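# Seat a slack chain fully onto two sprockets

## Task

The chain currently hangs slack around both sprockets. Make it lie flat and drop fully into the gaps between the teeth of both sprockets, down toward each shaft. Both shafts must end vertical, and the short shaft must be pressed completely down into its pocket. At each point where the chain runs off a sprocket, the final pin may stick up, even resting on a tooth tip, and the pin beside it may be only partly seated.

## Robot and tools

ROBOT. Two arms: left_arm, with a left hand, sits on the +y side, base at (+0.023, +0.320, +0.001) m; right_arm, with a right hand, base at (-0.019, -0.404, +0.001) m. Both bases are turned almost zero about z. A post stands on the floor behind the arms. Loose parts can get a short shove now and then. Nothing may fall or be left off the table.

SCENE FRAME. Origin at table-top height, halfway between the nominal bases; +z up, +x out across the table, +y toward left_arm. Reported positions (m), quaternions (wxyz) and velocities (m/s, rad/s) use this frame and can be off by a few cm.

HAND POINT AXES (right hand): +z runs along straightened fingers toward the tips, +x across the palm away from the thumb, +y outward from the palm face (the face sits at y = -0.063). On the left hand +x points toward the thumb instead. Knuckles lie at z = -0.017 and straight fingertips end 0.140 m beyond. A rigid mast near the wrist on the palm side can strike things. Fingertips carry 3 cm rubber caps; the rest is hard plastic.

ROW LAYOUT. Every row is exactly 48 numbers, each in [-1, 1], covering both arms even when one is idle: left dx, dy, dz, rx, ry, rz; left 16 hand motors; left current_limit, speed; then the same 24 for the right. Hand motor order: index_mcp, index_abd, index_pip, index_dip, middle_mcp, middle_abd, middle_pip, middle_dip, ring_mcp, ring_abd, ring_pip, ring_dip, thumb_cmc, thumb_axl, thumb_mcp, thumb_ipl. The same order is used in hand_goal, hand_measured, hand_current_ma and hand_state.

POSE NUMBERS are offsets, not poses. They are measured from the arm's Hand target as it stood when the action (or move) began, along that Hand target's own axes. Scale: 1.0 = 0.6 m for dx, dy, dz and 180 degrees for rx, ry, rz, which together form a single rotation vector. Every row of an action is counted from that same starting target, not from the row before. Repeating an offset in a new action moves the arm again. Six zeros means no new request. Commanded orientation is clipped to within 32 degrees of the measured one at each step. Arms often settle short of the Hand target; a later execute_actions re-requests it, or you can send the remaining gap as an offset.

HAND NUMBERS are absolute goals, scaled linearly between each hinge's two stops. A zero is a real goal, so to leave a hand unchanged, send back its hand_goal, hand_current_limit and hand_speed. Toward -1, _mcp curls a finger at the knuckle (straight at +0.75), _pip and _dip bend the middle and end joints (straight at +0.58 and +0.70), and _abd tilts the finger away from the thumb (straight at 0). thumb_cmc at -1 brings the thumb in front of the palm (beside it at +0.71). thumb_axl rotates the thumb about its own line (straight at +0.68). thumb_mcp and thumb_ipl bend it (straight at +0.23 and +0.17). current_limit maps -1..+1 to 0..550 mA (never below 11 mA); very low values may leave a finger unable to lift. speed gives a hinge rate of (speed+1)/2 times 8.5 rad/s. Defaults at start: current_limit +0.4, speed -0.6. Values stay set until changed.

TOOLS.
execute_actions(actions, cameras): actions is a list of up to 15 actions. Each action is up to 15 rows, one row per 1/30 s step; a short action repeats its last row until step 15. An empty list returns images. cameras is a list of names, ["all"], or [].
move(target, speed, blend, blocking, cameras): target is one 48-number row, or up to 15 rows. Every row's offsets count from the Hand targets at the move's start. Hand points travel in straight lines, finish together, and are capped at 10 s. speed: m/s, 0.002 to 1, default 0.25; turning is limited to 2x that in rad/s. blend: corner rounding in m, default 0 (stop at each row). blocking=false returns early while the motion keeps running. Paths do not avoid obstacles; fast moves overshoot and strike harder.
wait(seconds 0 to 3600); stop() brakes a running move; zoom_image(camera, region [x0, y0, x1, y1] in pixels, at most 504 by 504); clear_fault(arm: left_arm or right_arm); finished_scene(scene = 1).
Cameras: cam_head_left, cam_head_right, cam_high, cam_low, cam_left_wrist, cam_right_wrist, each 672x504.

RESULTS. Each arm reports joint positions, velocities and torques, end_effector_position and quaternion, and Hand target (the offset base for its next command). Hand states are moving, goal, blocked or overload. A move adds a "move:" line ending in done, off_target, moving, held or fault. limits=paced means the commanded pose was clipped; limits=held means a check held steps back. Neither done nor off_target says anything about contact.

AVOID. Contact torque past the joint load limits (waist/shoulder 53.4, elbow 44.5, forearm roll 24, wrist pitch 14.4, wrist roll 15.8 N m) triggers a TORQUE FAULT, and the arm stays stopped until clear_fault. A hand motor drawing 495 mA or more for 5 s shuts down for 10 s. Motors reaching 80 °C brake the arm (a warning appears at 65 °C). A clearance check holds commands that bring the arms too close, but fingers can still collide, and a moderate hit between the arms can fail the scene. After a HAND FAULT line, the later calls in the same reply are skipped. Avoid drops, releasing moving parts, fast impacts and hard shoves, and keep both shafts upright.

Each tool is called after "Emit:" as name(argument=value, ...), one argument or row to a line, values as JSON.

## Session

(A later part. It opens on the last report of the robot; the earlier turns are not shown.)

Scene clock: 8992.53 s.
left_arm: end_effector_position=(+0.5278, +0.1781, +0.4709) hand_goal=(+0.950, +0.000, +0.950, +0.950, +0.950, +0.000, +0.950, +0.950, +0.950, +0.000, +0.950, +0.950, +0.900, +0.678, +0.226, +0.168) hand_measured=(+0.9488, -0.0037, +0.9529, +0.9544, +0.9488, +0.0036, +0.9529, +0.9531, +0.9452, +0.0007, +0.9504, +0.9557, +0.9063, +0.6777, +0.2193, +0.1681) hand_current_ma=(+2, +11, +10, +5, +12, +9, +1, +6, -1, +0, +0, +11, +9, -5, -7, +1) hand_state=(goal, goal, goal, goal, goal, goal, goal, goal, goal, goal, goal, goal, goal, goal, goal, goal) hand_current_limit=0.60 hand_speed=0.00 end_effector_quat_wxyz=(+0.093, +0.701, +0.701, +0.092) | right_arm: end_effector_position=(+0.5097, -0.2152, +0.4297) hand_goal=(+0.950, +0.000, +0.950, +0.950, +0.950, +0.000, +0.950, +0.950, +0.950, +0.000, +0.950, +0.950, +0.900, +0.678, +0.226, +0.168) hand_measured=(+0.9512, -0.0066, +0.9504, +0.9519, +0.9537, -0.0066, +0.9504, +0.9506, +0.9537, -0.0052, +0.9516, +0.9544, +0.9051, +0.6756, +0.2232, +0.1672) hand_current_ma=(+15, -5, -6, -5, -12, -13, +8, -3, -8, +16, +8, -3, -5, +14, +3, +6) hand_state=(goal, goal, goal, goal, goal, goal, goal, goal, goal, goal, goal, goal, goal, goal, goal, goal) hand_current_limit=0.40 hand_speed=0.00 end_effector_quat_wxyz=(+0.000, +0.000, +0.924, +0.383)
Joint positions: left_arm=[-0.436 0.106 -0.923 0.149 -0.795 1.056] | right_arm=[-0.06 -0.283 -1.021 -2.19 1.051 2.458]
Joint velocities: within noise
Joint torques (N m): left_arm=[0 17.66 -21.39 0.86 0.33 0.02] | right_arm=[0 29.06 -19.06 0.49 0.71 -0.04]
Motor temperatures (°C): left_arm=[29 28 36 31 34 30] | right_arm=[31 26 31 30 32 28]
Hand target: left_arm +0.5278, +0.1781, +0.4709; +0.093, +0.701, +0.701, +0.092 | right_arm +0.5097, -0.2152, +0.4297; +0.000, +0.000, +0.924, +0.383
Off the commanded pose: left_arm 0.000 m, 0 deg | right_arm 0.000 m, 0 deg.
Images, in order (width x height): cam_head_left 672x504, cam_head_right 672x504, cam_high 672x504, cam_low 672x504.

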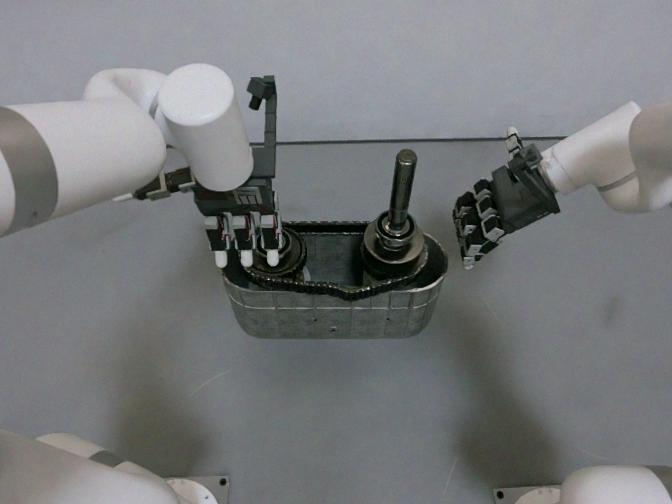

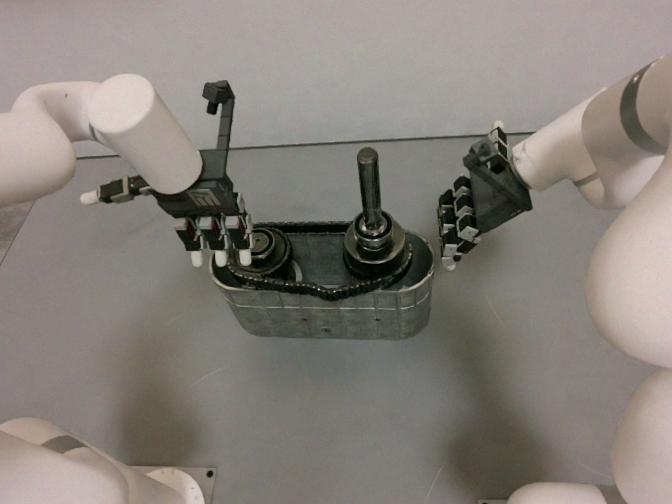

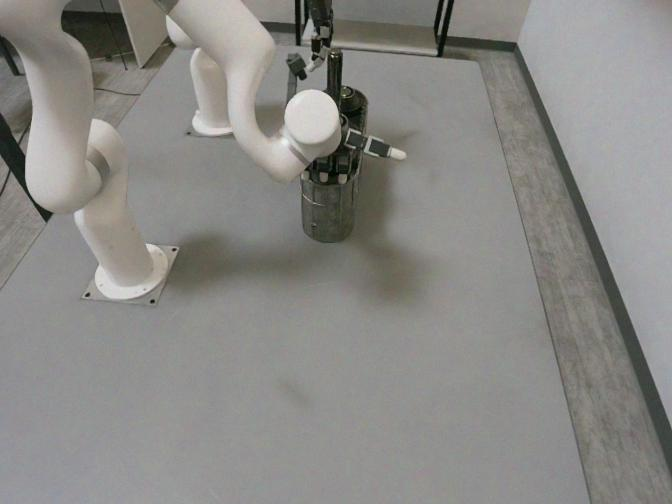

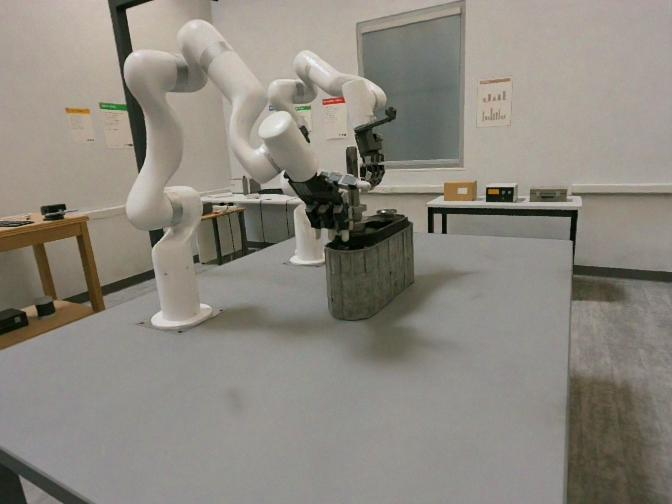

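Emit:
move(
  target=[
    [0,0,0,0,0,0,0.95,0,0.95,0.95,0.95,0,0.95,0.95,0.95,0,0.95,0.95,0.9,0.678,0.226,0.168,0.6,0,0.1,-0.1,-0.2,0.1667,0,0,0.95,0,0.95,0.95,0.95,0,0.95,0.95,0.95,0,0.95,0.95,0.714,0.678,0.226,0.168,0.4,0],
  ],
  speed=0.25,
)

Emit:
move(
  target=[
    [0,0,0,0,0,0,0.95,0,0.95,0.95,0.95,0,0.95,0.95,0.95,0,0.95,0.95,0.9,0.678,0.226,0.168,0.6,0,0.1,0,0,0,0,-0.5,0.95,0,0.95,0.95,0.95,0,0.95,0.95,0.95,0,0.95,0.95,0.714,0.678,0.226,0.168,0.4,0],
  ],
  speed=0.3,
)

Emit:
move(
  target=[
    [0,0,0,0,0,0,0.95,0,0.95,0.95,0.95,0,0.95,0.95,0.95,0,0.95,0.95,0.9,0.678,0.226,0.168,0.6,0,0,0,0,0,0,-0.5,0.95,0,0.95,0.95,0.95,0,0.95,0.95,0.95,0,0.95,0.95,0.714,0.678,0.226,0.168,0.4,0],
  ],
  speed=0.3,
)

Emit:
move(
  target=[
    [0,0,0,0,0,0,0.95,0,0.95,0.95,0.95,0,0.95,0.95,0.95,0,0.95,0.95,0.9,0.678,0.226,0.168,0.6,0,0,0,0,0.211,0.1725,0.6277,0.95,0,0.95,0.95,0.95,0,0.95,0.95,0.95,0,0.95,0.95,0.714,0.678,0.226,0.168,0.4,0],
  ],
  speed=0.3,
)

Scene clock: 9011.17 s.
left_arm: end_effector_position=(+0.5278, +0.1781, +0.4709) hand_goal=(+0.950, +0.000, +0.950, +0.950, +0.950, +0.000, +0.950, +0.950, +0.950, +0.000, +0.950, +0.950, +0.900, +0.678, +0.226, +0.168) hand_measured=(+0.9488, -0.0037, +0.9529, +0.9544, +0.9488, +0.0036, +0.9529, +0.9544, +0.9452, +0.0007, +0.9516, +0.9557, +0.9063, +0.6777, +0.2183, +0.1672) hand_current_ma=(+3, +12, +4, +8, +9, +7, +2, +7, -3, +2, +0, +12, +14, -6, -4, +1) hand_state=(goal, goal, goal, goal, goal, goal, goal, goal, goal, goal, goal, goal, goal, goal, goal, goal) hand_current_limit=0.60 hand_speed=0.00 end_effector_quat_wxyz=(+0.093, +0.701, +0.701, +0.092) | right_arm: end_effector_position=(+0.4498, -0.3425, +0.4721) hand_goal=(+0.950, +0.000, +0.950, +0.950, +0.950, +0.000, +0.950, +0.950, +0.950, +0.000, +0.950, +0.950, +0.714, +0.678, +0.226, +0.168) hand_measured=(+0.9440, -0.0081, +0.9516, +0.9506, +0.9452, -0.0081, +0.9504, +0.9493, +0.9452, -0.0052, +0.9516, +0.9544, +0.7242, +0.6756, +0.2232, +0.1672) hand_current_ma=(-3, +10, -8, +12, -7, -14, +12, +7, -4, +10, +9, -6, -5, -5, +7, +5) hand_state=(goal, goal, goal, goal, goal, goal, goal, goal, goal, goal, goal, goal, goal, goal, goal, goal) hand_current_limit=0.40 hand_speed=0.00 end_effector_quat_wxyz=(+0.000, +0.000, +0.991, +0.131)
Joint positions: left_arm=[-0.436 0.106 -0.923 0.149 -0.795 1.056] | right_arm=[-0.18 -0.027 -1.054 -2.85 1.092 2.826]
Joint torques (N m): left_arm=[0 17.66 -21.39 0.86 0.33 0.02] | right_arm=[0 21.67 -20.77 -0.27 0.08 1.55]
Hand target: left_arm +0.5278, +0.1781, +0.4709; +0.093, +0.701, +0.701, +0.092 | right_arm +0.4497, -0.3425, +0.4721; +0.000, +0.000, +0.991, +0.131
Off the commanded pose: left_arm 0.000 m, 0 deg | right_arm 0.000 m, 0 deg.
move: done

Scene clock: 9014.33 s.
left_arm: end_effector_position=(+0.5278, +0.1781, +0.4709) hand_goal=(+0.950, +0.000, +0.950, +0.950, +0.950, +0.000, +0.950, +0.950, +0.950, +0.000, +0.950, +0.950, +0.900, +0.678, +0.226, +0.168) hand_measured=(+0.9488, -0.0037, +0.9529, +0.9544, +0.9500, +0.0051, +0.9516, +0.9544, +0.9440, +0.0007, +0.9516, +0.9557, +0.9063, +0.6767, +0.2183, +0.1681) hand_current_ma=(+2, +6, +8, +5, +12, +9, -1, +8, +1, -1, +5, +12, +14, -4, -8, +4) hand_state=(goal, goal, goal, goal, goal, goal, goal, goal, goal, goal, goal, goal, goal, goal, goal, goal) hand_current_limit=0.60 hand_speed=0.00 end_effector_quat_wxyz=(+0.093, +0.701, +0.701, +0.092) | right_arm: end_effector_position=(+0.3897, -0.3425, +0.4721) hand_goal=(+0.950, +0.000, +0.950, +0.950, +0.950, +0.000, +0.950, +0.950, +0.950, +0.000, +0.950, +0.950, +0.714, +0.678, +0.226, +0.168) hand_measured=(+0.9452, -0.0081, +0.9516, +0.9519, +0.9452, -0.0081, +0.9504, +0.9506, +0.9464, -0.0037, +0.9504, +0.9557, +0.7142, +0.6756, +0.2222, +0.1672) hand_current_ma=(+4, +2, +1, -5, -13, -16, +6, -4, -3, -3, +4, -12, -18, -17, +7, +6) hand_state=(goal, goal, goal, goal, goal, goal, goal, goal, goal, goal, goal, goal, goal, goal, goal, goal) hand_current_limit=0.40 hand_speed=0.00 end_effector_quat_wxyz=(-0.092, +0.701, -0.701, -0.093)
Joint positions: left_arm=[-0.436 0.106 -0.923 0.149 -0.795 1.056] | right_arm=[-0.043 -0.124 -1.194 -2.847 1.098 1.397]
Joint torques (N m): left_arm=[0 17.66 -21.39 0.86 0.33 0.02] | right_arm=[0 25.23 -20.83 -0.23 0.08 0]
Hand target: left_arm +0.5278, +0.1781, +0.4709; +0.093, +0.701, +0.701, +0.092 | right_arm +0.3897, -0.3425, +0.4721; -0.092, +0.701, -0.701, -0.093
Off the commanded pose: left_arm 0.000 m, 0 deg | right_arm 0.000 m, 0 deg.
move: done

Scene clock: 9017.50 s.
left_arm: end_effector_position=(+0.5278, +0.1781, +0.4709) hand_goal=(+0.950, +0.000, +0.950, +0.950, +0.950, +0.000, +0.950, +0.950, +0.950, +0.000, +0.950, +0.950, +0.900, +0.678, +0.226, +0.168) hand_measured=(+0.9488, -0.0037, +0.9529, +0.9544, +0.9500, +0.0036, +0.9529, +0.9544, +0.9440, +0.0007, +0.9516, +0.9557, +0.9051, +0.6777, +0.2183, +0.1672) hand_current_ma=(+3, +6, +9, +8, +7, +8, -2, +7, -5, +1, +1, +11, +18, +1, -4, +0) hand_state=(goal, goal, goal, goal, goal, goal, goal, goal, goal, goal, goal, goal, goal, goal, goal, goal) hand_current_limit=0.60 hand_speed=0.00 end_effector_quat_wxyz=(+0.093, +0.701, +0.701, +0.092) | right_arm: end_effector_position=(+0.3898, -0.3425, +0.4721) hand_goal=(+0.950, +0.000, +0.950, +0.950, +0.950, +0.000, +0.950, +0.950, +0.950, +0.000, +0.950, +0.950, +0.714, +0.678, +0.226, +0.168) hand_measured=(+0.9416, -0.0066, +0.9504, +0.9519, +0.9428, -0.0066, +0.9504, +0.9506, +0.9428, -0.0037, +0.9504, +0.9544, +0.7142, +0.6756, +0.2222, +0.1672) hand_current_ma=(+9, -3, -7, +5, -9, -8, +8, +3, +0, +21, +12, +2, -6, +0, -4, +6) hand_state=(goal, goal, goal, goal, goal, goal, goal, goal, goal, goal, goal, goal, goal, goal, goal, goal) hand_current_limit=0.40 hand_speed=0.00 end_effector_quat_wxyz=(-0.131, +0.991, +0.000, +0.000)
Joint positions: left_arm=[-0.436 0.106 -0.923 0.149 -0.795 1.056] | right_arm=[0.191 0.024 -1.103 -2.851 1.092 0.068]
Joint torques (N m): left_arm=[0 17.66 -21.39 0.86 0.33 0.02] | right_arm=[0 19.99 -20.9 -0.28 0.03 -1.4]
Hand target: left_arm +0.5278, +0.1781, +0.4709; +0.093, +0.701, +0.701, +0.092 | right_arm +0.3897, -0.3425, +0.4721; -0.131, +0.991, +0.000, +0.000
Off the commanded pose: left_arm 0.000 m, 0 deg | right_arm 0.000 m, 0 deg.
move: done

Scene clock: 9021.80 s.
left_arm: end_effector_position=(+0.5278, +0.1781, +0.4709) hand_goal=(+0.950, +0.000, +0.950, +0.950, +0.950, +0.000, +0.950, +0.950, +0.950, +0.000, +0.950, +0.950, +0.900, +0.678, +0.226, +0.168) hand_measured=(+0.9488, -0.0037, +0.9529, +0.9544, +0.9488, +0.0036, +0.9516, +0.9544, +0.9440, -0.0008, +0.9504, +0.9557, +0.9051, +0.6767, +0.2183, +0.1672) hand_current_ma=(+3, +14, +9, +10, +7, +10, +1, +10, -4, +0, +6, +15, +11, -3, -6, +0) hand_state=(goal, goal, goal, goal, goal, goal, goal, goal, goal, goal, goal, goal, goal, goal, goal, goal) hand_current_limit=0.60 hand_speed=0.00 end_effector_quat_wxyz=(+0.093, +0.701, +0.701, +0.092) | right_arm: end_effector_position=(+0.3897, -0.3425, +0.4721) hand_goal=(+0.950, +0.000, +0.950, +0.950, +0.950, +0.000, +0.950, +0.950, +0.950, +0.000, +0.950, +0.950, +0.714, +0.678, +0.226, +0.168) hand_measured=(+0.9380, -0.0081, +0.9504, +0.9519, +0.9392, -0.0081, +0.9516, +0.9493, +0.9392, -0.0037, +0.9504, +0.9557, +0.7104, +0.6756, +0.2232, +0.1662) hand_current_ma=(-7, +12, -4, +18, -11, +4, +20, +11, -10, +12, -1, +2, +5, +1, +11, +10) hand_state=(goal, goal, goal, goal, goal, goal, goal, goal, goal, goal, goal, goal, goal, goal, goal, goal) hand_current_limit=0.40 hand_speed=0.00 end_effector_quat_wxyz=(+0.331, -0.436, +0.829, -0.114)
Joint positions: left_arm=[-0.436 0.106 -0.923 0.149 -0.795 1.056] | right_arm=[-0.1 0.351 -0.743 -2.744 0.423 1.773]
Joint torques (N m): left_arm=[0 17.66 -21.39 0.86 0.33 0.02] | right_arm=[0 9.48 -21.92 -0.36 -0.96 1.46]
Hand target: left_arm +0.5278, +0.1781, +0.4709; +0.093, +0.701, +0.701, +0.092 | right_arm +0.3897, -0.3425, +0.4721; +0.331, -0.436, +0.829, -0.114
Off the commanded pose: left_arm 0.000 m, 0 deg | right_arm 0.000 m, 0 deg.
move: done

Emit:
move(
  target=[
    [0,0,0,0,0,0,0.95,0,0.95,0.95,0.95,0,0.95,0.95,0.95,0,0.95,0.95,0.9,0.678,0.226,0.168,0.6,0,-0.0465,0.5905,0.1665,0,0,0,0.95,0,0.95,0.95,0.95,0,0.95,0.95,0.95,0,0.95,0.95,0.714,0.678,0.226,0.168,0.4,0],
  ],
  speed=0.2,
  cameras=["cam_right_wrist"],
)

Emit:
zoom_image(
  camera="cam_right_wrist",
  region=[310, 160, 490, 260],
)

Emit:
zoom_image(
  camera="cam_right_wrist",
  region=[470, 160, 672, 260],
)

Scene clock: 9037.93 s.
left_arm: end_effector_position=(+0.5278, +0.1781, +0.4709) hand_goal=(+0.950, +0.000, +0.950, +0.950, +0.950, +0.000, +0.950, +0.950, +0.950, +0.000, +0.950, +0.950, +0.900, +0.678, +0.226, +0.168) hand_measured=(+0.9488, -0.0037, +0.9529, +0.9544, +0.9488, +0.0036, +0.9529, +0.9531, +0.9452, +0.0007, +0.9516, +0.9570, +0.9063, +0.6767, +0.2183, +0.1681) hand_current_ma=(+0, +6, +10, +9, +9, +5, -1, +7, -3, +2, +2, +10, +10, -5, -3, +3) hand_state=(goal, goal, goal, goal, goal, goal, goal, goal, goal, goal, goal, goal, goal, goal, goal, goal) hand_current_limit=0.60 hand_speed=0.00 end_effector_quat_wxyz=(+0.093, +0.701, +0.701, +0.092) | right_arm: end_effector_position=(+0.2361, -0.1002, +0.2398) hand_goal=(+0.950, +0.000, +0.950, +0.950, +0.950, +0.000, +0.950, +0.950, +0.950, +0.000, +0.950, +0.950, +0.714, +0.678, +0.226, +0.168) hand_measured=(+0.9392, -0.0066, +0.9516, +0.9531, +0.9404, -0.0066, +0.9504, +0.9506, +0.9404, -0.0052, +0.9516, +0.9531, +0.7104, +0.6756, +0.2232, +0.1662) hand_current_ma=(+1, -13, +6, +16, -9, -18, +19, +13, -15, -2, -10, -15, -3, -3, -8, +7) hand_state=(goal, goal, goal, goal, goal, goal, goal, goal, goal, goal, goal, goal, goal, goal, goal, goal) hand_current_limit=0.40 hand_speed=0.00 end_effector_quat_wxyz=(+0.331, -0.436, +0.829, -0.114)
Joint positions: left_arm=[-0.436 0.106 -0.923 0.149 -0.795 1.056] | right_arm=[0.925 0.152 -0.312 -1.74 -0.487 1.586]
Joint torques (N m): left_arm=[0 17.66 -21.39 0.86 0.33 0.02] | right_arm=[0 0.77 -16.9 -0.4 -0.82 0.03]
Hand target: left_arm +0.5278, +0.1781, +0.4709; +0.093, +0.701, +0.701, +0.092 | right_arm +0.2361, -0.1002, +0.2398; +0.331, -0.436, +0.829, -0.114
Off the commanded pose: left_arm 0.000 m, 0 deg | right_arm 0.000 m, 0 deg.
move: done

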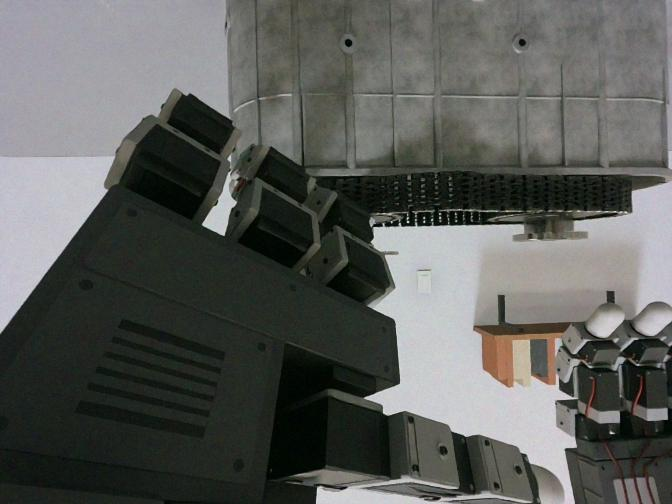

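Scaled by 2.800.

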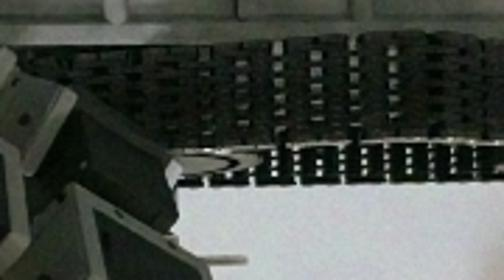

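Scaled by 2.495.

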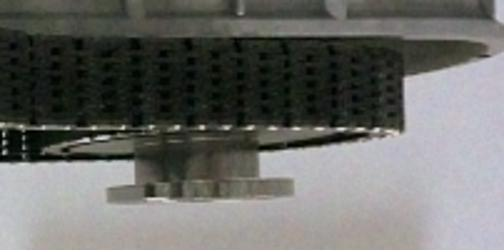

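Emit:
zoom_image(
  camera="cam_right_wrist",
  region=[580, 165, 650, 225],
)

Emit:
zoom_image(
  camera="cam_right_wrist",
  region=[490, 165, 590, 250],
)

Emit:
zoom_image(
  camera="cam_right_wrist",
  region=[370, 165, 500, 235],
)

Scaled by 7.200.

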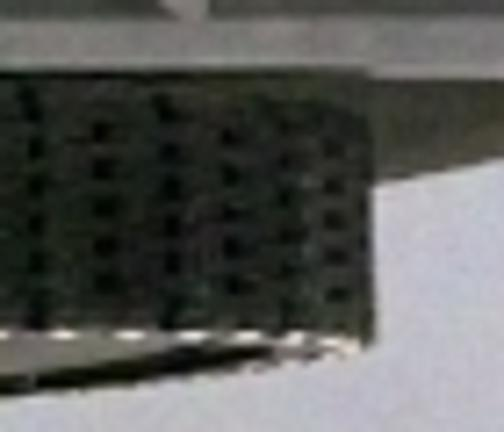

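Scaled by 5.040.

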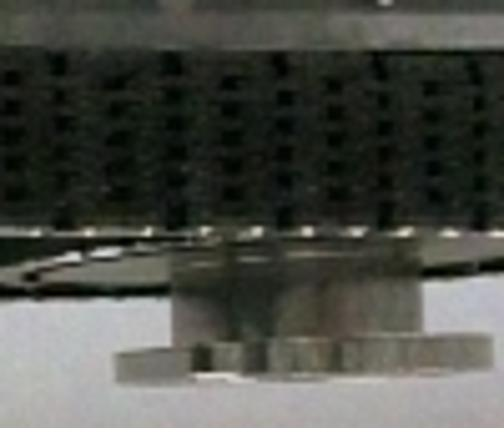

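Scaled by 3.877.

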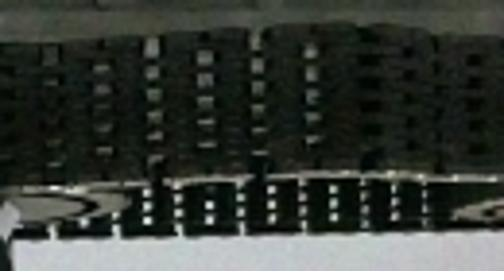

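Emit:
move(
  target=[
    [0,0,0,0,0,0,0.95,0,0.95,0.95,0.95,0,0.95,0.95,0.95,0,0.95,0.95,0.9,0.678,0.226,0.168,0.6,0,0.319,-0.2376,-0.0398,0,0,0,0.95,0,0.95,0.95,0.95,0,0.95,0.95,0.95,0,0.95,0.95,0.714,0.678,0.226,0.168,0.4,0],
  ],
  speed=0.2,
  cameras=["cam_right_wrist"],
)

Emit:
zoom_image(
  camera="cam_right_wrist",
  region=[470, 150, 672, 300],
)

Emit:
zoom_image(
  camera="cam_right_wrist",
  region=[400, 250, 672, 504],
)

Scene clock: 9070.63 s.
left_arm: end_effector_position=(+0.5278, +0.1781, +0.4709) hand_goal=(+0.950, +0.000, +0.950, +0.950, +0.950, +0.000, +0.950, +0.950, +0.950, +0.000, +0.950, +0.950, +0.900, +0.678, +0.226, +0.168) hand_measured=(+0.9500, -0.0037, +0.9529, +0.9531, +0.9488, +0.0036, +0.9516, +0.9531, +0.9440, +0.0007, +0.9516, +0.9557, +0.9051, +0.6788, +0.2183, +0.1672) hand_current_ma=(+1, +7, +7, +8, +9, +6, +2, +5, +1, +3, +3, +11, +11, -5, -7, -1) hand_state=(goal, goal, goal, goal, goal, goal, goal, goal, goal, goal, goal, goal, goal, goal, goal, goal) hand_current_limit=0.60 hand_speed=0.00 end_effector_quat_wxyz=(+0.093, +0.701, +0.701, +0.092) | right_arm: end_effector_position=(+0.2361, -0.3395, +0.2406) hand_goal=(+0.950, +0.000, +0.950, +0.950, +0.950, +0.000, +0.950, +0.950, +0.950, +0.000, +0.950, +0.950, +0.714, +0.678, +0.226, +0.168) hand_measured=(+0.9380, -0.0066, +0.9504, +0.9531, +0.9392, -0.0066, +0.9504, +0.9493, +0.9404, -0.0052, +0.9516, +0.9544, +0.7104, +0.6746, +0.2222, +0.1662) hand_current_ma=(+13, +1, -12, +1, -14, -1, +4, +8, -16, +0, -6, -1, -9, +7, +1, +3) hand_state=(goal, goal, goal, goal, goal, goal, goal, goal, goal, goal, goal, goal, goal, goal, goal, goal) hand_current_limit=0.40 hand_speed=0.00 end_effector_quat_wxyz=(+0.296, -0.428, +0.840, -0.155)
Joint positions: left_arm=[-0.436 0.106 -0.923 0.149 -0.795 1.056] | right_arm=[-0.021 0.618 -0.065 -2.526 0.003 1.57]
Joint torques (N m): left_arm=[0 17.66 -21.39 0.86 0.33 0.02] | right_arm=[0 -1.1 -19.83 -0.37 -0.87 0.03]
Hand target: left_arm +0.5278, +0.1781, +0.4709; +0.093, +0.701, +0.701, +0.092 | right_arm +0.2364, -0.3401, +0.2401; +0.331, -0.436, +0.829, -0.114
Off the commanded pose: left_arm 0.000 m, 0 deg | right_arm 0.001 m, 6 deg.
move: off_target (right_arm)

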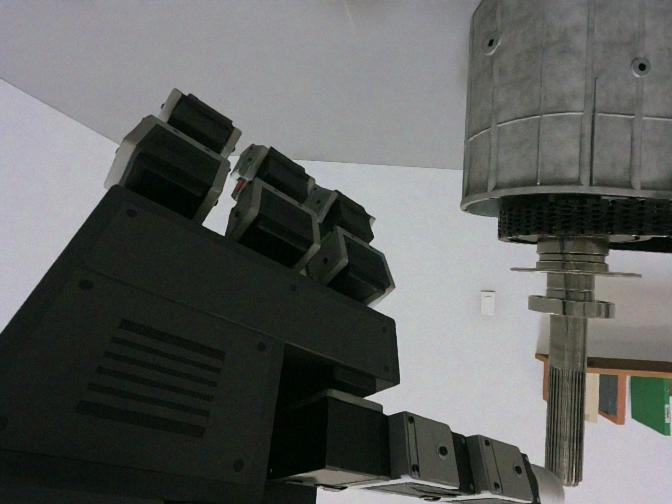

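Scaled by 2.495.

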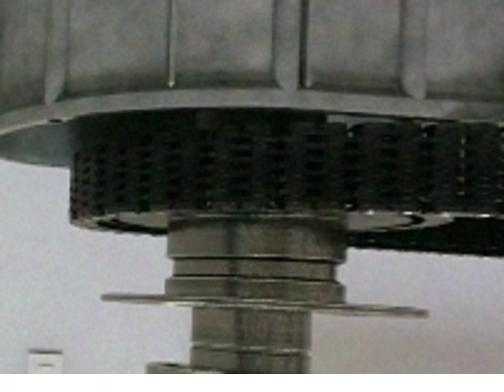

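Scaled by 1.853.

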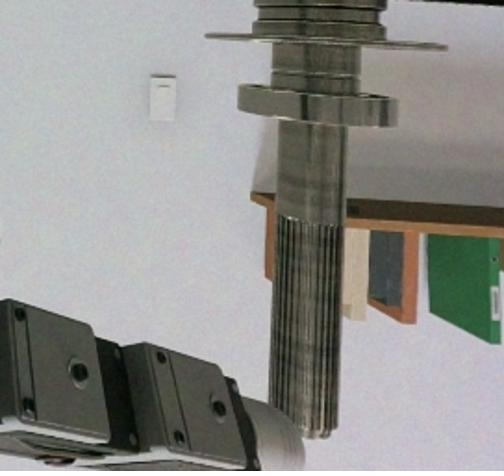

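Emit:
execute_actions(
  actions=[],
  cameras=["cam_head_left","cam_head_right","cam_high","cam_low","cam_left_wrist","cam_right_wrist"],
)

Scene clock: 9101.77 s.
left_arm: end_effector_position=(+0.5278, +0.1781, +0.4709) hand_goal=(+0.950, +0.000, +0.950, +0.950, +0.950, +0.000, +0.950, +0.950, +0.950, +0.000, +0.950, +0.950, +0.900, +0.678, +0.226, +0.168) hand_measured=(+0.9488, -0.0037, +0.9529, +0.9544, +0.9500, +0.0036, +0.9529, +0.9531, +0.9452, -0.0008, +0.9516, +0.9557, +0.9051, +0.6777, +0.2183, +0.1681) hand_current_ma=(-1, +10, +5, +11, +9, +8, +4, +11, +0, +3, +2, +8, +9, -5, -4, +0) hand_state=(goal, goal, goal, goal, goal, goal, goal, goal, goal, goal, goal, goal, goal, goal, goal, goal) hand_current_limit=0.60 hand_speed=0.00 end_effector_quat_wxyz=(+0.093, +0.701, +0.701, +0.092) | right_arm: end_effector_position=(+0.2361, -0.3395, +0.2406) hand_goal=(+0.950, +0.000, +0.950, +0.950, +0.950, +0.000, +0.950, +0.950, +0.950, +0.000, +0.950, +0.950, +0.714, +0.678, +0.226, +0.168) hand_measured=(+0.9380, -0.0081, +0.9504, +0.9544, +0.9392, -0.0066, +0.9504, +0.9493, +0.9404, -0.0052, +0.9504, +0.9544, +0.7104, +0.6746, +0.2232, +0.1662) hand_current_ma=(+4, +0, -8, +5, -1, -23, -8, -8, -9, +12, -4, +2, -13, +0, +6, +8) hand_state=(goal, goal, goal, goal, goal, goal, goal, goal, goal, goal, goal, goal, goal, goal, goal, goal) hand_current_limit=0.40 hand_speed=0.00 end_effector_quat_wxyz=(+0.296, -0.428, +0.840, -0.155)
Joint positions: left_arm=[-0.436 0.106 -0.923 0.149 -0.795 1.056] | right_arm=[-0.021 0.618 -0.065 -2.526 0.003 1.57]
Joint velocities: within noise
Joint torques (N m): left_arm=[0 17.66 -21.39 0.86 0.33 0.02] | right_arm=[0 -1.1 -19.84 -0.37 -0.87 0.03]
Motor temperatures (°C): left_arm=[29 28 35 31 34 30] | right_arm=[31 26 33 30 32 28]
Hand target: left_arm +0.5278, +0.1781, +0.4709; +0.093, +0.701, +0.701, +0.092 | right_arm +0.2364, -0.3401, +0.2401; +0.331, -0.436, +0.829, -0.114
Off the commanded pose: left_arm 0.000 m, 0 deg | right_arm 0.001 m, 6 deg.

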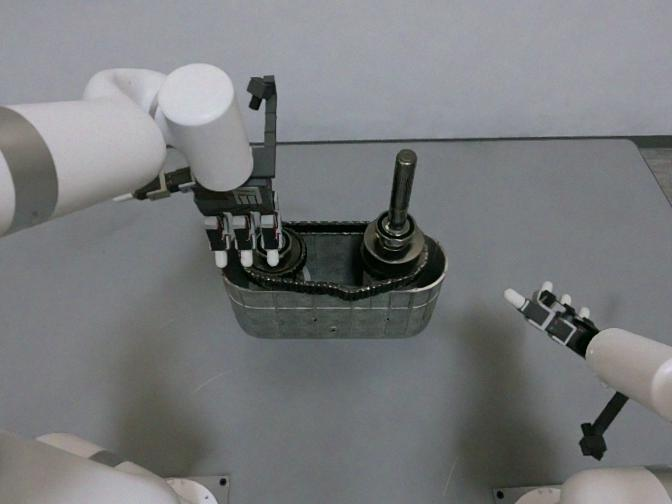

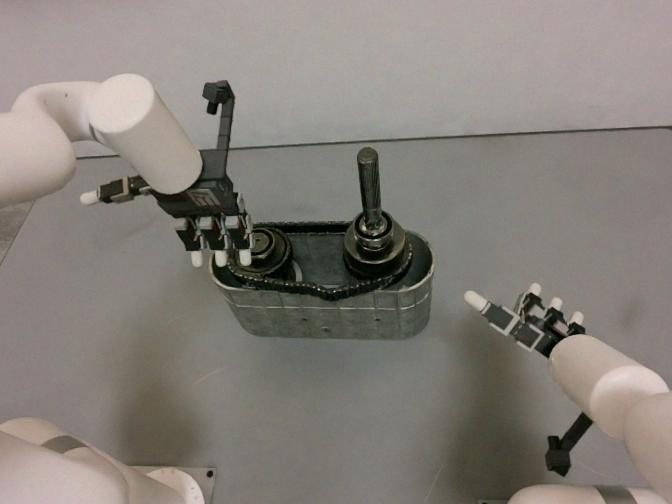

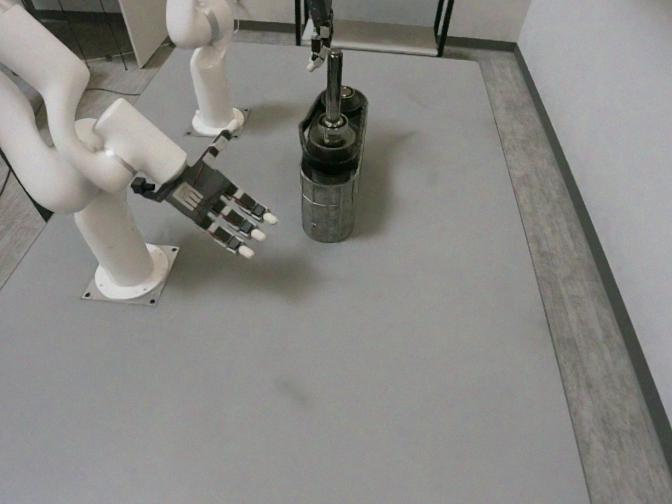

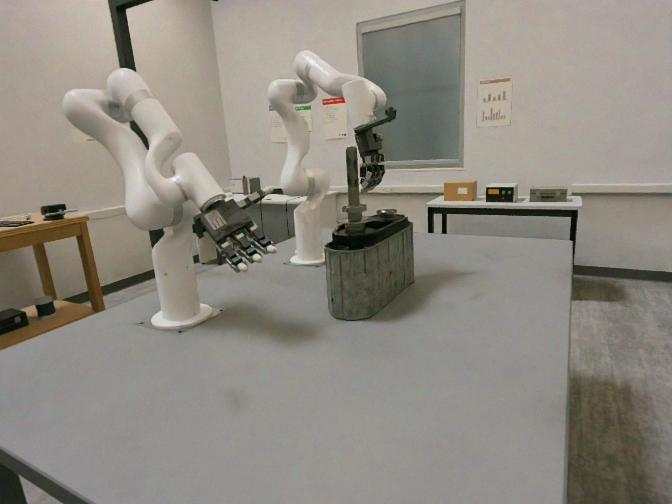

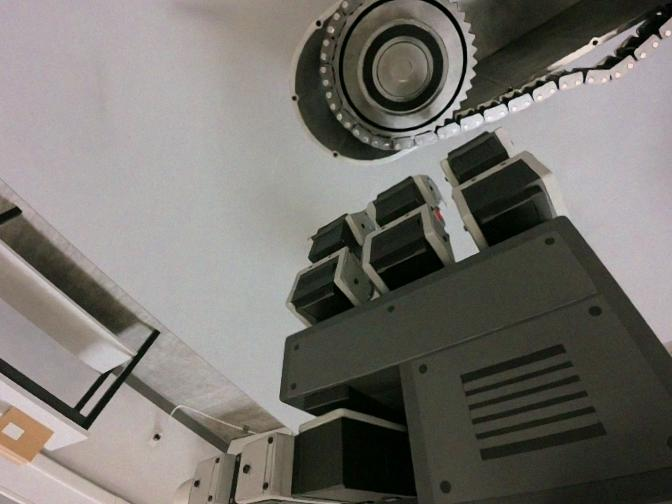

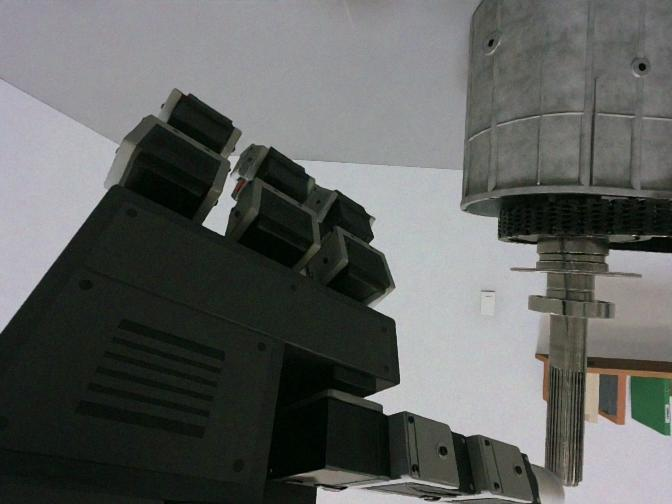

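Emit:
zoom_image(
  camera="cam_low",
  region=[310, 130, 430, 250],
)

Emit:
zoom_image(
  camera="cam_right_wrist",
  region=[440, 100, 672, 500],
)

Emit:
zoom_image(
  camera="cam_left_wrist",
  region=[280, 0, 500, 170],
)

Scaled by 4.200.

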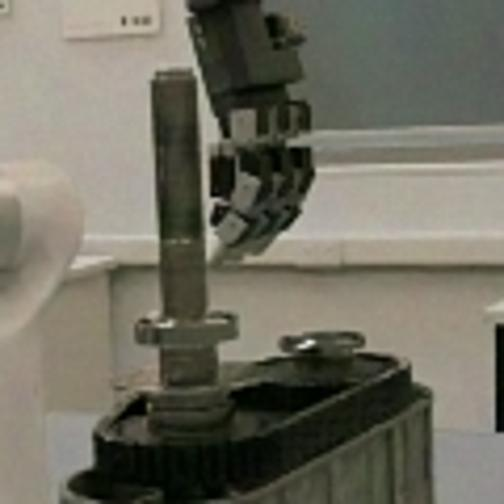

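Scaled by 1.260.

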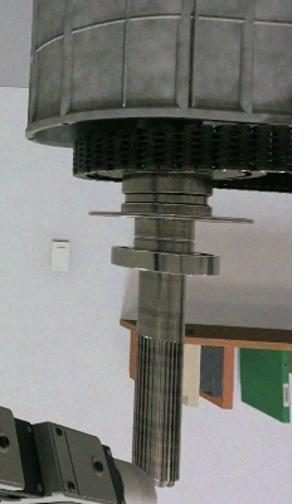

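Scaled by 2.291.

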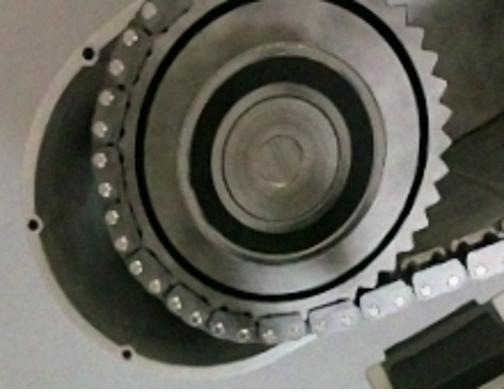

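Emit:
move(
  target=[0,0,0,0,0,0,0.95,0,0.95,0.95,0.95,0,0.95,0.95,0.95,0,0.95,0.95,0.9,0.678,0.226,0.168,0.6,0,-0.26,0.193,0.033,0,0,0,0.95,0,0.95,0.95,0.95,0,0.95,0.95,0.95,0,0.95,0.95,0.714,0.678,0.226,0.168,0.4,0],
  speed=0.15,
  cameras=["cam_right_wrist"],
)

Scene clock: 9128.57 s.
left_arm: end_effector_position=(+0.5278, +0.1781, +0.4709) hand_goal=(+0.950, +0.000, +0.950, +0.950, +0.950, +0.000, +0.950, +0.950, +0.950, +0.000, +0.950, +0.950, +0.900, +0.678, +0.226, +0.168) hand_measured=(+0.9488, -0.0037, +0.9529, +0.9544, +0.9488, +0.0036, +0.9529, +0.9531, +0.9452, +0.0007, +0.9516, +0.9557, +0.9051, +0.6777, +0.2193, +0.1672) hand_current_ma=(+6, +6, +7, +9, +8, +8, +2, +8, -1, +0, +0, +10, +13, -5, -4, -3) hand_state=(goal, goal, goal, goal, goal, goal, goal, goal, goal, goal, goal, goal, goal, goal, goal, goal) hand_current_limit=0.60 hand_speed=0.00 end_effector_quat_wxyz=(+0.093, +0.701, +0.701, +0.092) | right_arm: end_effector_position=(+0.2367, -0.1448, +0.2398) hand_goal=(+0.950, +0.000, +0.950, +0.950, +0.950, +0.000, +0.950, +0.950, +0.950, +0.000, +0.950, +0.950, +0.714, +0.678, +0.226, +0.168) hand_measured=(+0.9380, -0.0066, +0.9516, +0.9531, +0.9392, -0.0066, +0.9504, +0.9493, +0.9404, -0.0052, +0.9516, +0.9557, +0.7104, +0.6756, +0.2232, +0.1672) hand_current_ma=(+11, +10, -2, +14, +7, -6, -3, -5, -6, +13, +2, -2, -6, +1, +9, -9) hand_state=(goal, goal, goal, goal, goal, goal, goal, goal, goal, goal, goal, goal, goal, goal, goal, goal) hand_current_limit=0.40 hand_speed=0.00 end_effector_quat_wxyz=(+0.331, -0.436, +0.829, -0.114)
Joint positions: left_arm=[-0.436 0.106 -0.923 0.149 -0.795 1.056] | right_arm=[0.809 0.263 -0.228 -1.811 -0.429 1.551]
Joint torques (N m): left_arm=[0 17.66 -21.39 0.86 0.33 0.02] | right_arm=[0 -2.53 -17.34 -0.4 -0.79 1.57]
Hand target: left_arm +0.5278, +0.1781, +0.4709; +0.093, +0.701, +0.701, +0.092 | right_arm +0.2367, -0.1448, +0.2398; +0.331, -0.436, +0.829, -0.114
Off the commanded pose: left_arm 0.000 m, 0 deg | right_arm 0.000 m, 0 deg.
move: done

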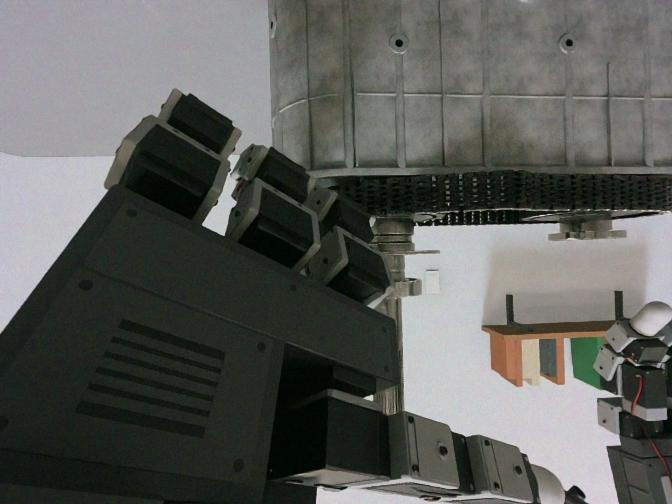

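Emit:
zoom_image(
  camera="cam_right_wrist",
  region=[300, 150, 500, 300],
)

Emit:
zoom_image(
  camera="cam_right_wrist",
  region=[472, 150, 672, 300],
)

Emit:
zoom_image(
  camera="cam_right_wrist",
  region=[340, 210, 440, 420],
)

Scaled by 2.520.

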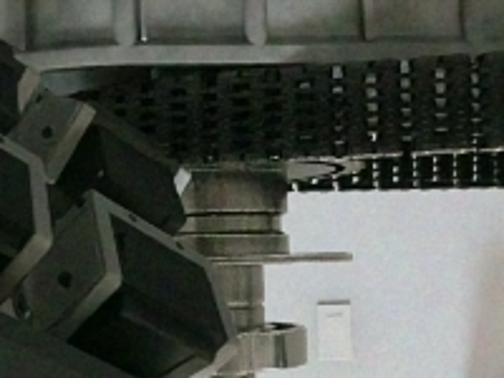

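Scaled by 2.520.

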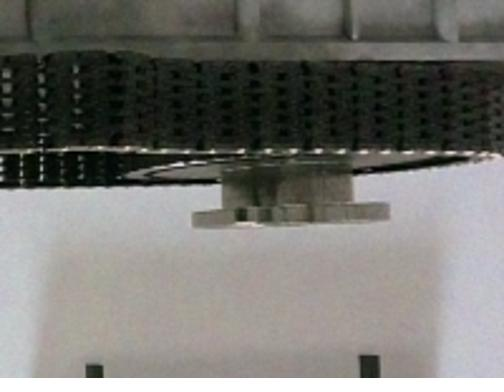

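Scaled by 2.400.

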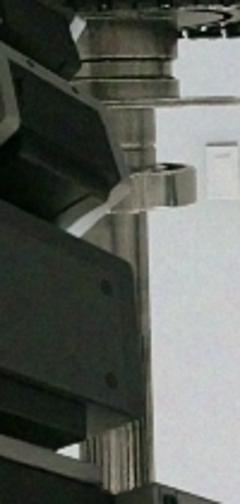

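Emit:
execute_actions(
  actions=[],
  cameras=["cam_high","cam_low","cam_head_right"],
)

Emit:
zoom_image(
  camera="cam_high",
  region=[280, 30, 400, 250],
)

Emit:
zoom_image(
  camera="cam_head_right",
  region=[180, 130, 460, 350],
)

Scene clock: 9150.07 s.
left_arm: end_effector_position=(+0.5278, +0.1781, +0.4709) hand_goal=(+0.950, +0.000, +0.950, +0.950, +0.950, +0.000, +0.950, +0.950, +0.950, +0.000, +0.950, +0.950, +0.900, +0.678, +0.226, +0.168) hand_measured=(+0.9488, -0.0037, +0.9529, +0.9544, +0.9488, +0.0036, +0.9504, +0.9531, +0.9440, +0.0021, +0.9516, +0.9557, +0.9051, +0.6777, +0.2183, +0.1681) hand_current_ma=(-1, +8, +11, +7, +11, +10, +2, +11, -1, +2, +3, +9, +11, -5, -4, +4) hand_state=(goal, goal, goal, goal, goal, goal, goal, goal, goal, goal, goal, goal, goal, goal, goal, goal) hand_current_limit=0.60 hand_speed=0.00 end_effector_quat_wxyz=(+0.093, +0.701, +0.701, +0.092) | right_arm: end_effector_position=(+0.2367, -0.1448, +0.2398) hand_goal=(+0.950, +0.000, +0.950, +0.950, +0.950, +0.000, +0.950, +0.950, +0.950, +0.000, +0.950, +0.950, +0.714, +0.678, +0.226, +0.168) hand_measured=(+0.9380, -0.0066, +0.9504, +0.9544, +0.9392, -0.0081, +0.9516, +0.9493, +0.9392, -0.0052, +0.9516, +0.9557, +0.7092, +0.6756, +0.2232, +0.1672) hand_current_ma=(-8, +2, +3, -12, -13, +4, +9, +5, -13, -12, +9, -10, -9, +1, -1, +9) hand_state=(goal, goal, goal, goal, goal, goal, goal, goal, goal, goal, goal, goal, goal, goal, goal, goal) hand_current_limit=0.40 hand_speed=0.00 end_effector_quat_wxyz=(+0.331, -0.436, +0.829, -0.114)
Joint positions: left_arm=[-0.436 0.106 -0.923 0.149 -0.795 1.056] | right_arm=[0.809 0.263 -0.228 -1.811 -0.429 1.551]
Joint velocities: within noise
Joint torques (N m): left_arm=[0 17.66 -21.39 0.86 0.33 0.02] | right_arm=[0 -3.26 -17.34 -0.4 -0.79 0.03]
Motor temperatures (°C): left_arm=[29 28 35 31 34 30] | right_arm=[31 26 33 30 32 28]
Hand target: left_arm +0.5278, +0.1781, +0.4709; +0.093, +0.701, +0.701, +0.092 | right_arm +0.2367, -0.1448, +0.2398; +0.331, -0.436, +0.829, -0.114
Off the commanded pose: left_arm 0.000 m, 0 deg | right_arm 0.000 m, 0 deg.
Images, in order (width x height): cam_head_right 672x504, cam_high 672x504, cam_low 672x504.

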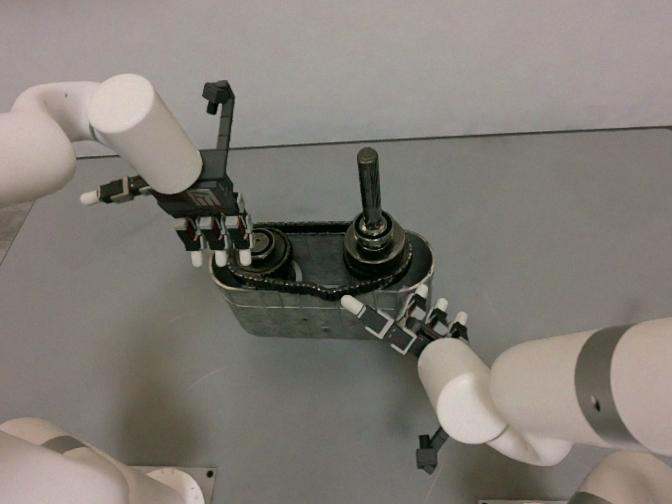

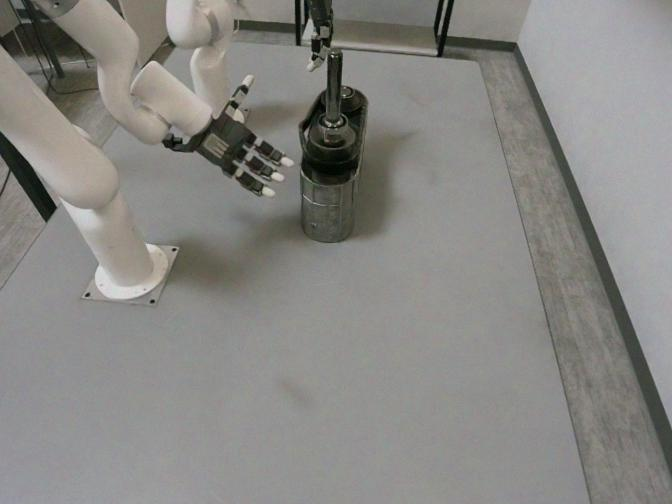

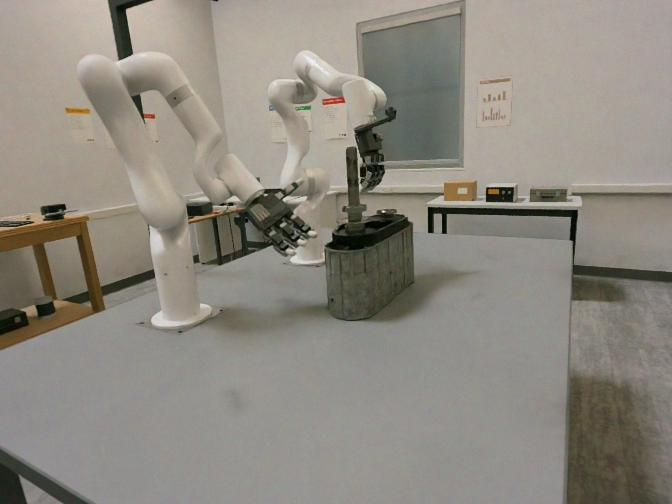

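Scaled by 2.291.

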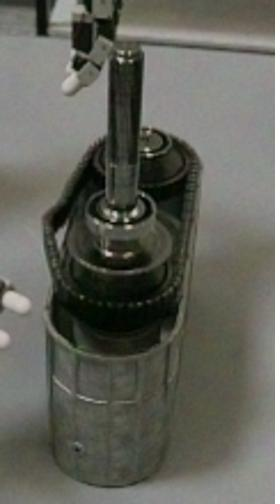

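Scaled by 1.800.

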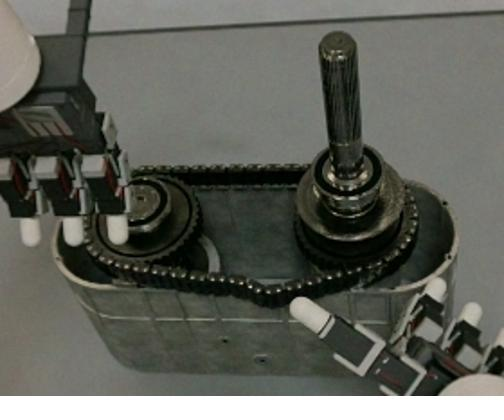

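Emit:
move(
  target=[0,0,0,0.0833,0,0,0.95,0,0.95,0.95,0.95,0,0.95,0.95,0.95,0,0.95,0.95,0.9,0.678,0.226,0.168,0.6,0,0,0,0,0,0,0,0.95,0,0.95,0.95,0.95,0,0.95,0.95,0.95,0,0.95,0.95,0.714,0.678,0.226,0.168,0.4,0],
  speed=0.2,
)

Emit:
move(
  target=[0,0,0,0,0,0.5,0.95,0,0.95,0.95,0.95,0,0.95,0.95,0.95,0,0.95,0.95,0.9,0.678,0.226,0.168,0.6,0,0,0,0,0,0,0,0.95,0,0.95,0.95,0.95,0,0.95,0.95,0.95,0,0.95,0.95,0.714,0.678,0.226,0.168,0.4,0],
  speed=0.3,
  cameras=["cam_left_wrist","cam_head_left"],
)

Scene clock: 9214.70 s.
left_arm: end_effector_position=(+0.5278, +0.1781, +0.4709) hand_goal=(+0.950, +0.000, +0.950, +0.950, +0.950, +0.000, +0.950, +0.950, +0.950, +0.000, +0.950, +0.950, +0.900, +0.678, +0.226, +0.168) hand_measured=(+0.9464, -0.0037, +0.9529, +0.9544, +0.9464, +0.0021, +0.9516, +0.9544, +0.9452, +0.0007, +0.9516, +0.9570, +0.9051, +0.6767, +0.2183, +0.1681) hand_current_ma=(+3, +6, +10, +7, +9, +8, +3, +7, -2, +6, +2, +10, +17, -7, -2, +2) hand_state=(goal, goal, goal, goal, goal, goal, goal, goal, goal, goal, goal, goal, goal, goal, goal, goal) hand_current_limit=0.60 hand_speed=0.00 end_effector_quat_wxyz=(+0.000, +0.707, +0.707, +0.000) | right_arm: end_effector_position=(+0.2367, -0.1448, +0.2398) hand_goal=(+0.950, +0.000, +0.950, +0.950, +0.950, +0.000, +0.950, +0.950, +0.950, +0.000, +0.950, +0.950, +0.714, +0.678, +0.226, +0.168) hand_measured=(+0.9392, -0.0081, +0.9516, +0.9531, +0.9404, -0.0081, +0.9504, +0.9506, +0.9404, -0.0037, +0.9504, +0.9557, +0.7092, +0.6756, +0.2232, +0.1672) hand_current_ma=(+3, +6, -7, +14, -11, -6, +6, +1, -14, +3, -4, -5, -10, -3, -1, +7) hand_state=(goal, goal, goal, goal, goal, goal, goal, goal, goal, goal, goal, goal, goal, goal, goal, goal) hand_current_limit=0.40 hand_speed=0.00 end_effector_quat_wxyz=(+0.331, -0.436, +0.829, -0.114)
Joint positions: left_arm=[-0.386 -0.009 -1.1 -0.001 -1.09 1.197] | right_arm=[0.809 0.263 -0.228 -1.811 -0.429 1.551]
Joint torques (N m): left_arm=[0 21.45 -21 0.75 -0.04 0] | right_arm=[0 7.89 -17.34 -0.4 -0.79 0.03]
Hand target: left_arm +0.5278, +0.1781, +0.4709; +0.000, +0.707, +0.707, +0.000 | right_arm +0.2367, -0.1448, +0.2398; +0.331, -0.436, +0.829, -0.114
Off the commanded pose: left_arm 0.000 m, 0 deg | right_arm 0.000 m, 0 deg.
move: done

Scene clock: 9217.87 s.
left_arm: end_effector_position=(+0.5278, +0.1781, +0.4709) hand_goal=(+0.950, +0.000, +0.950, +0.950, +0.950, +0.000, +0.950, +0.950, +0.950, +0.000, +0.950, +0.950, +0.900, +0.678, +0.226, +0.168) hand_measured=(+0.9464, -0.0037, +0.9516, +0.9544, +0.9464, +0.0036, +0.9516, +0.9544, +0.9440, +0.0007, +0.9504, +0.9557, +0.9038, +0.6777, +0.2193, +0.1681) hand_current_ma=(+0, +7, +5, +9, +4, +8, +8, +6, -2, +0, +4, +9, +9, -5, -5, -1) hand_state=(goal, goal, goal, goal, goal, goal, goal, goal, goal, goal, goal, goal, goal, goal, goal, goal) hand_current_limit=0.60 hand_speed=0.00 end_effector_quat_wxyz=(+0.000, +1.000, +0.000, +0.000) | right_arm: end_effector_position=(+0.2367, -0.1448, +0.2398) hand_goal=(+0.950, +0.000, +0.950, +0.950, +0.950, +0.000, +0.950, +0.950, +0.950, +0.000, +0.950, +0.950, +0.714, +0.678, +0.226, +0.168) hand_measured=(+0.9380, -0.0066, +0.9516, +0.9544, +0.9392, -0.0066, +0.9516, +0.9493, +0.9404, -0.0037, +0.9504, +0.9557, +0.7104, +0.6746, +0.2232, +0.1672) hand_current_ma=(+8, -1, +0, +16, -14, -2, -1, +5, -24, +19, -13, -3, -1, -5, -1, -8) hand_state=(goal, goal, goal, goal, goal, goal, goal, goal, goal, goal, goal, goal, goal, goal, goal, goal) hand_current_limit=0.40 hand_speed=0.00 end_effector_quat_wxyz=(+0.331, -0.436, +0.829, -0.114)
Joint positions: left_arm=[-0.13 -0.097 -1.192 -0.001 -1.094 3.024] | right_arm=[0.809 0.263 -0.228 -1.811 -0.429 1.551]
Joint torques (N m): left_arm=[0 24.72 -21.1 0.73 0.05 0] | right_arm=[0 7.89 -17.34 -0.4 -0.79 0.03]
Hand target: left_arm +0.5278, +0.1781, +0.4709; +0.000, +1.000, +0.000, +0.000 | right_arm +0.2367, -0.1448, +0.2398; +0.331, -0.436, +0.829, -0.114
Off the commanded pose: left_arm 0.000 m, 0 deg | right_arm 0.000 m, 0 deg.
move: done
Images, in order (width x height): cam_head_left 672x504, cam_left_wrist 672x504.

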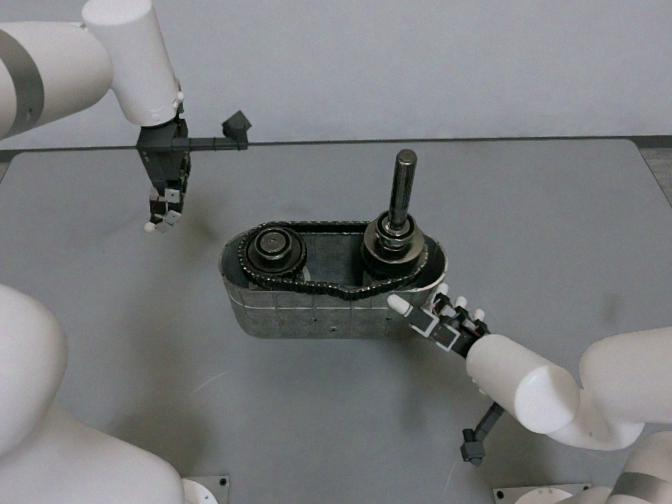

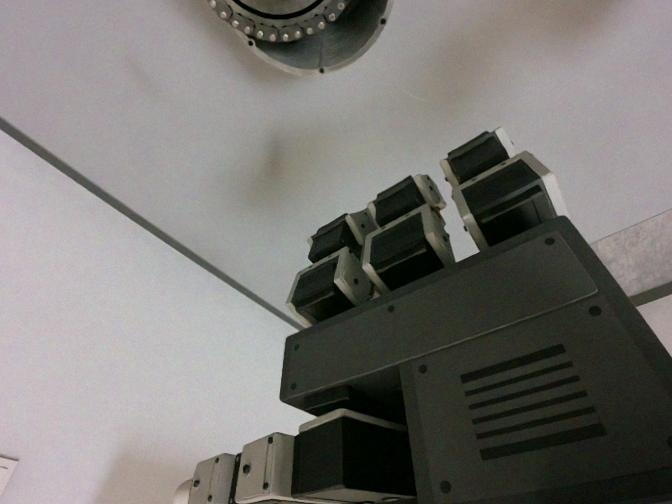

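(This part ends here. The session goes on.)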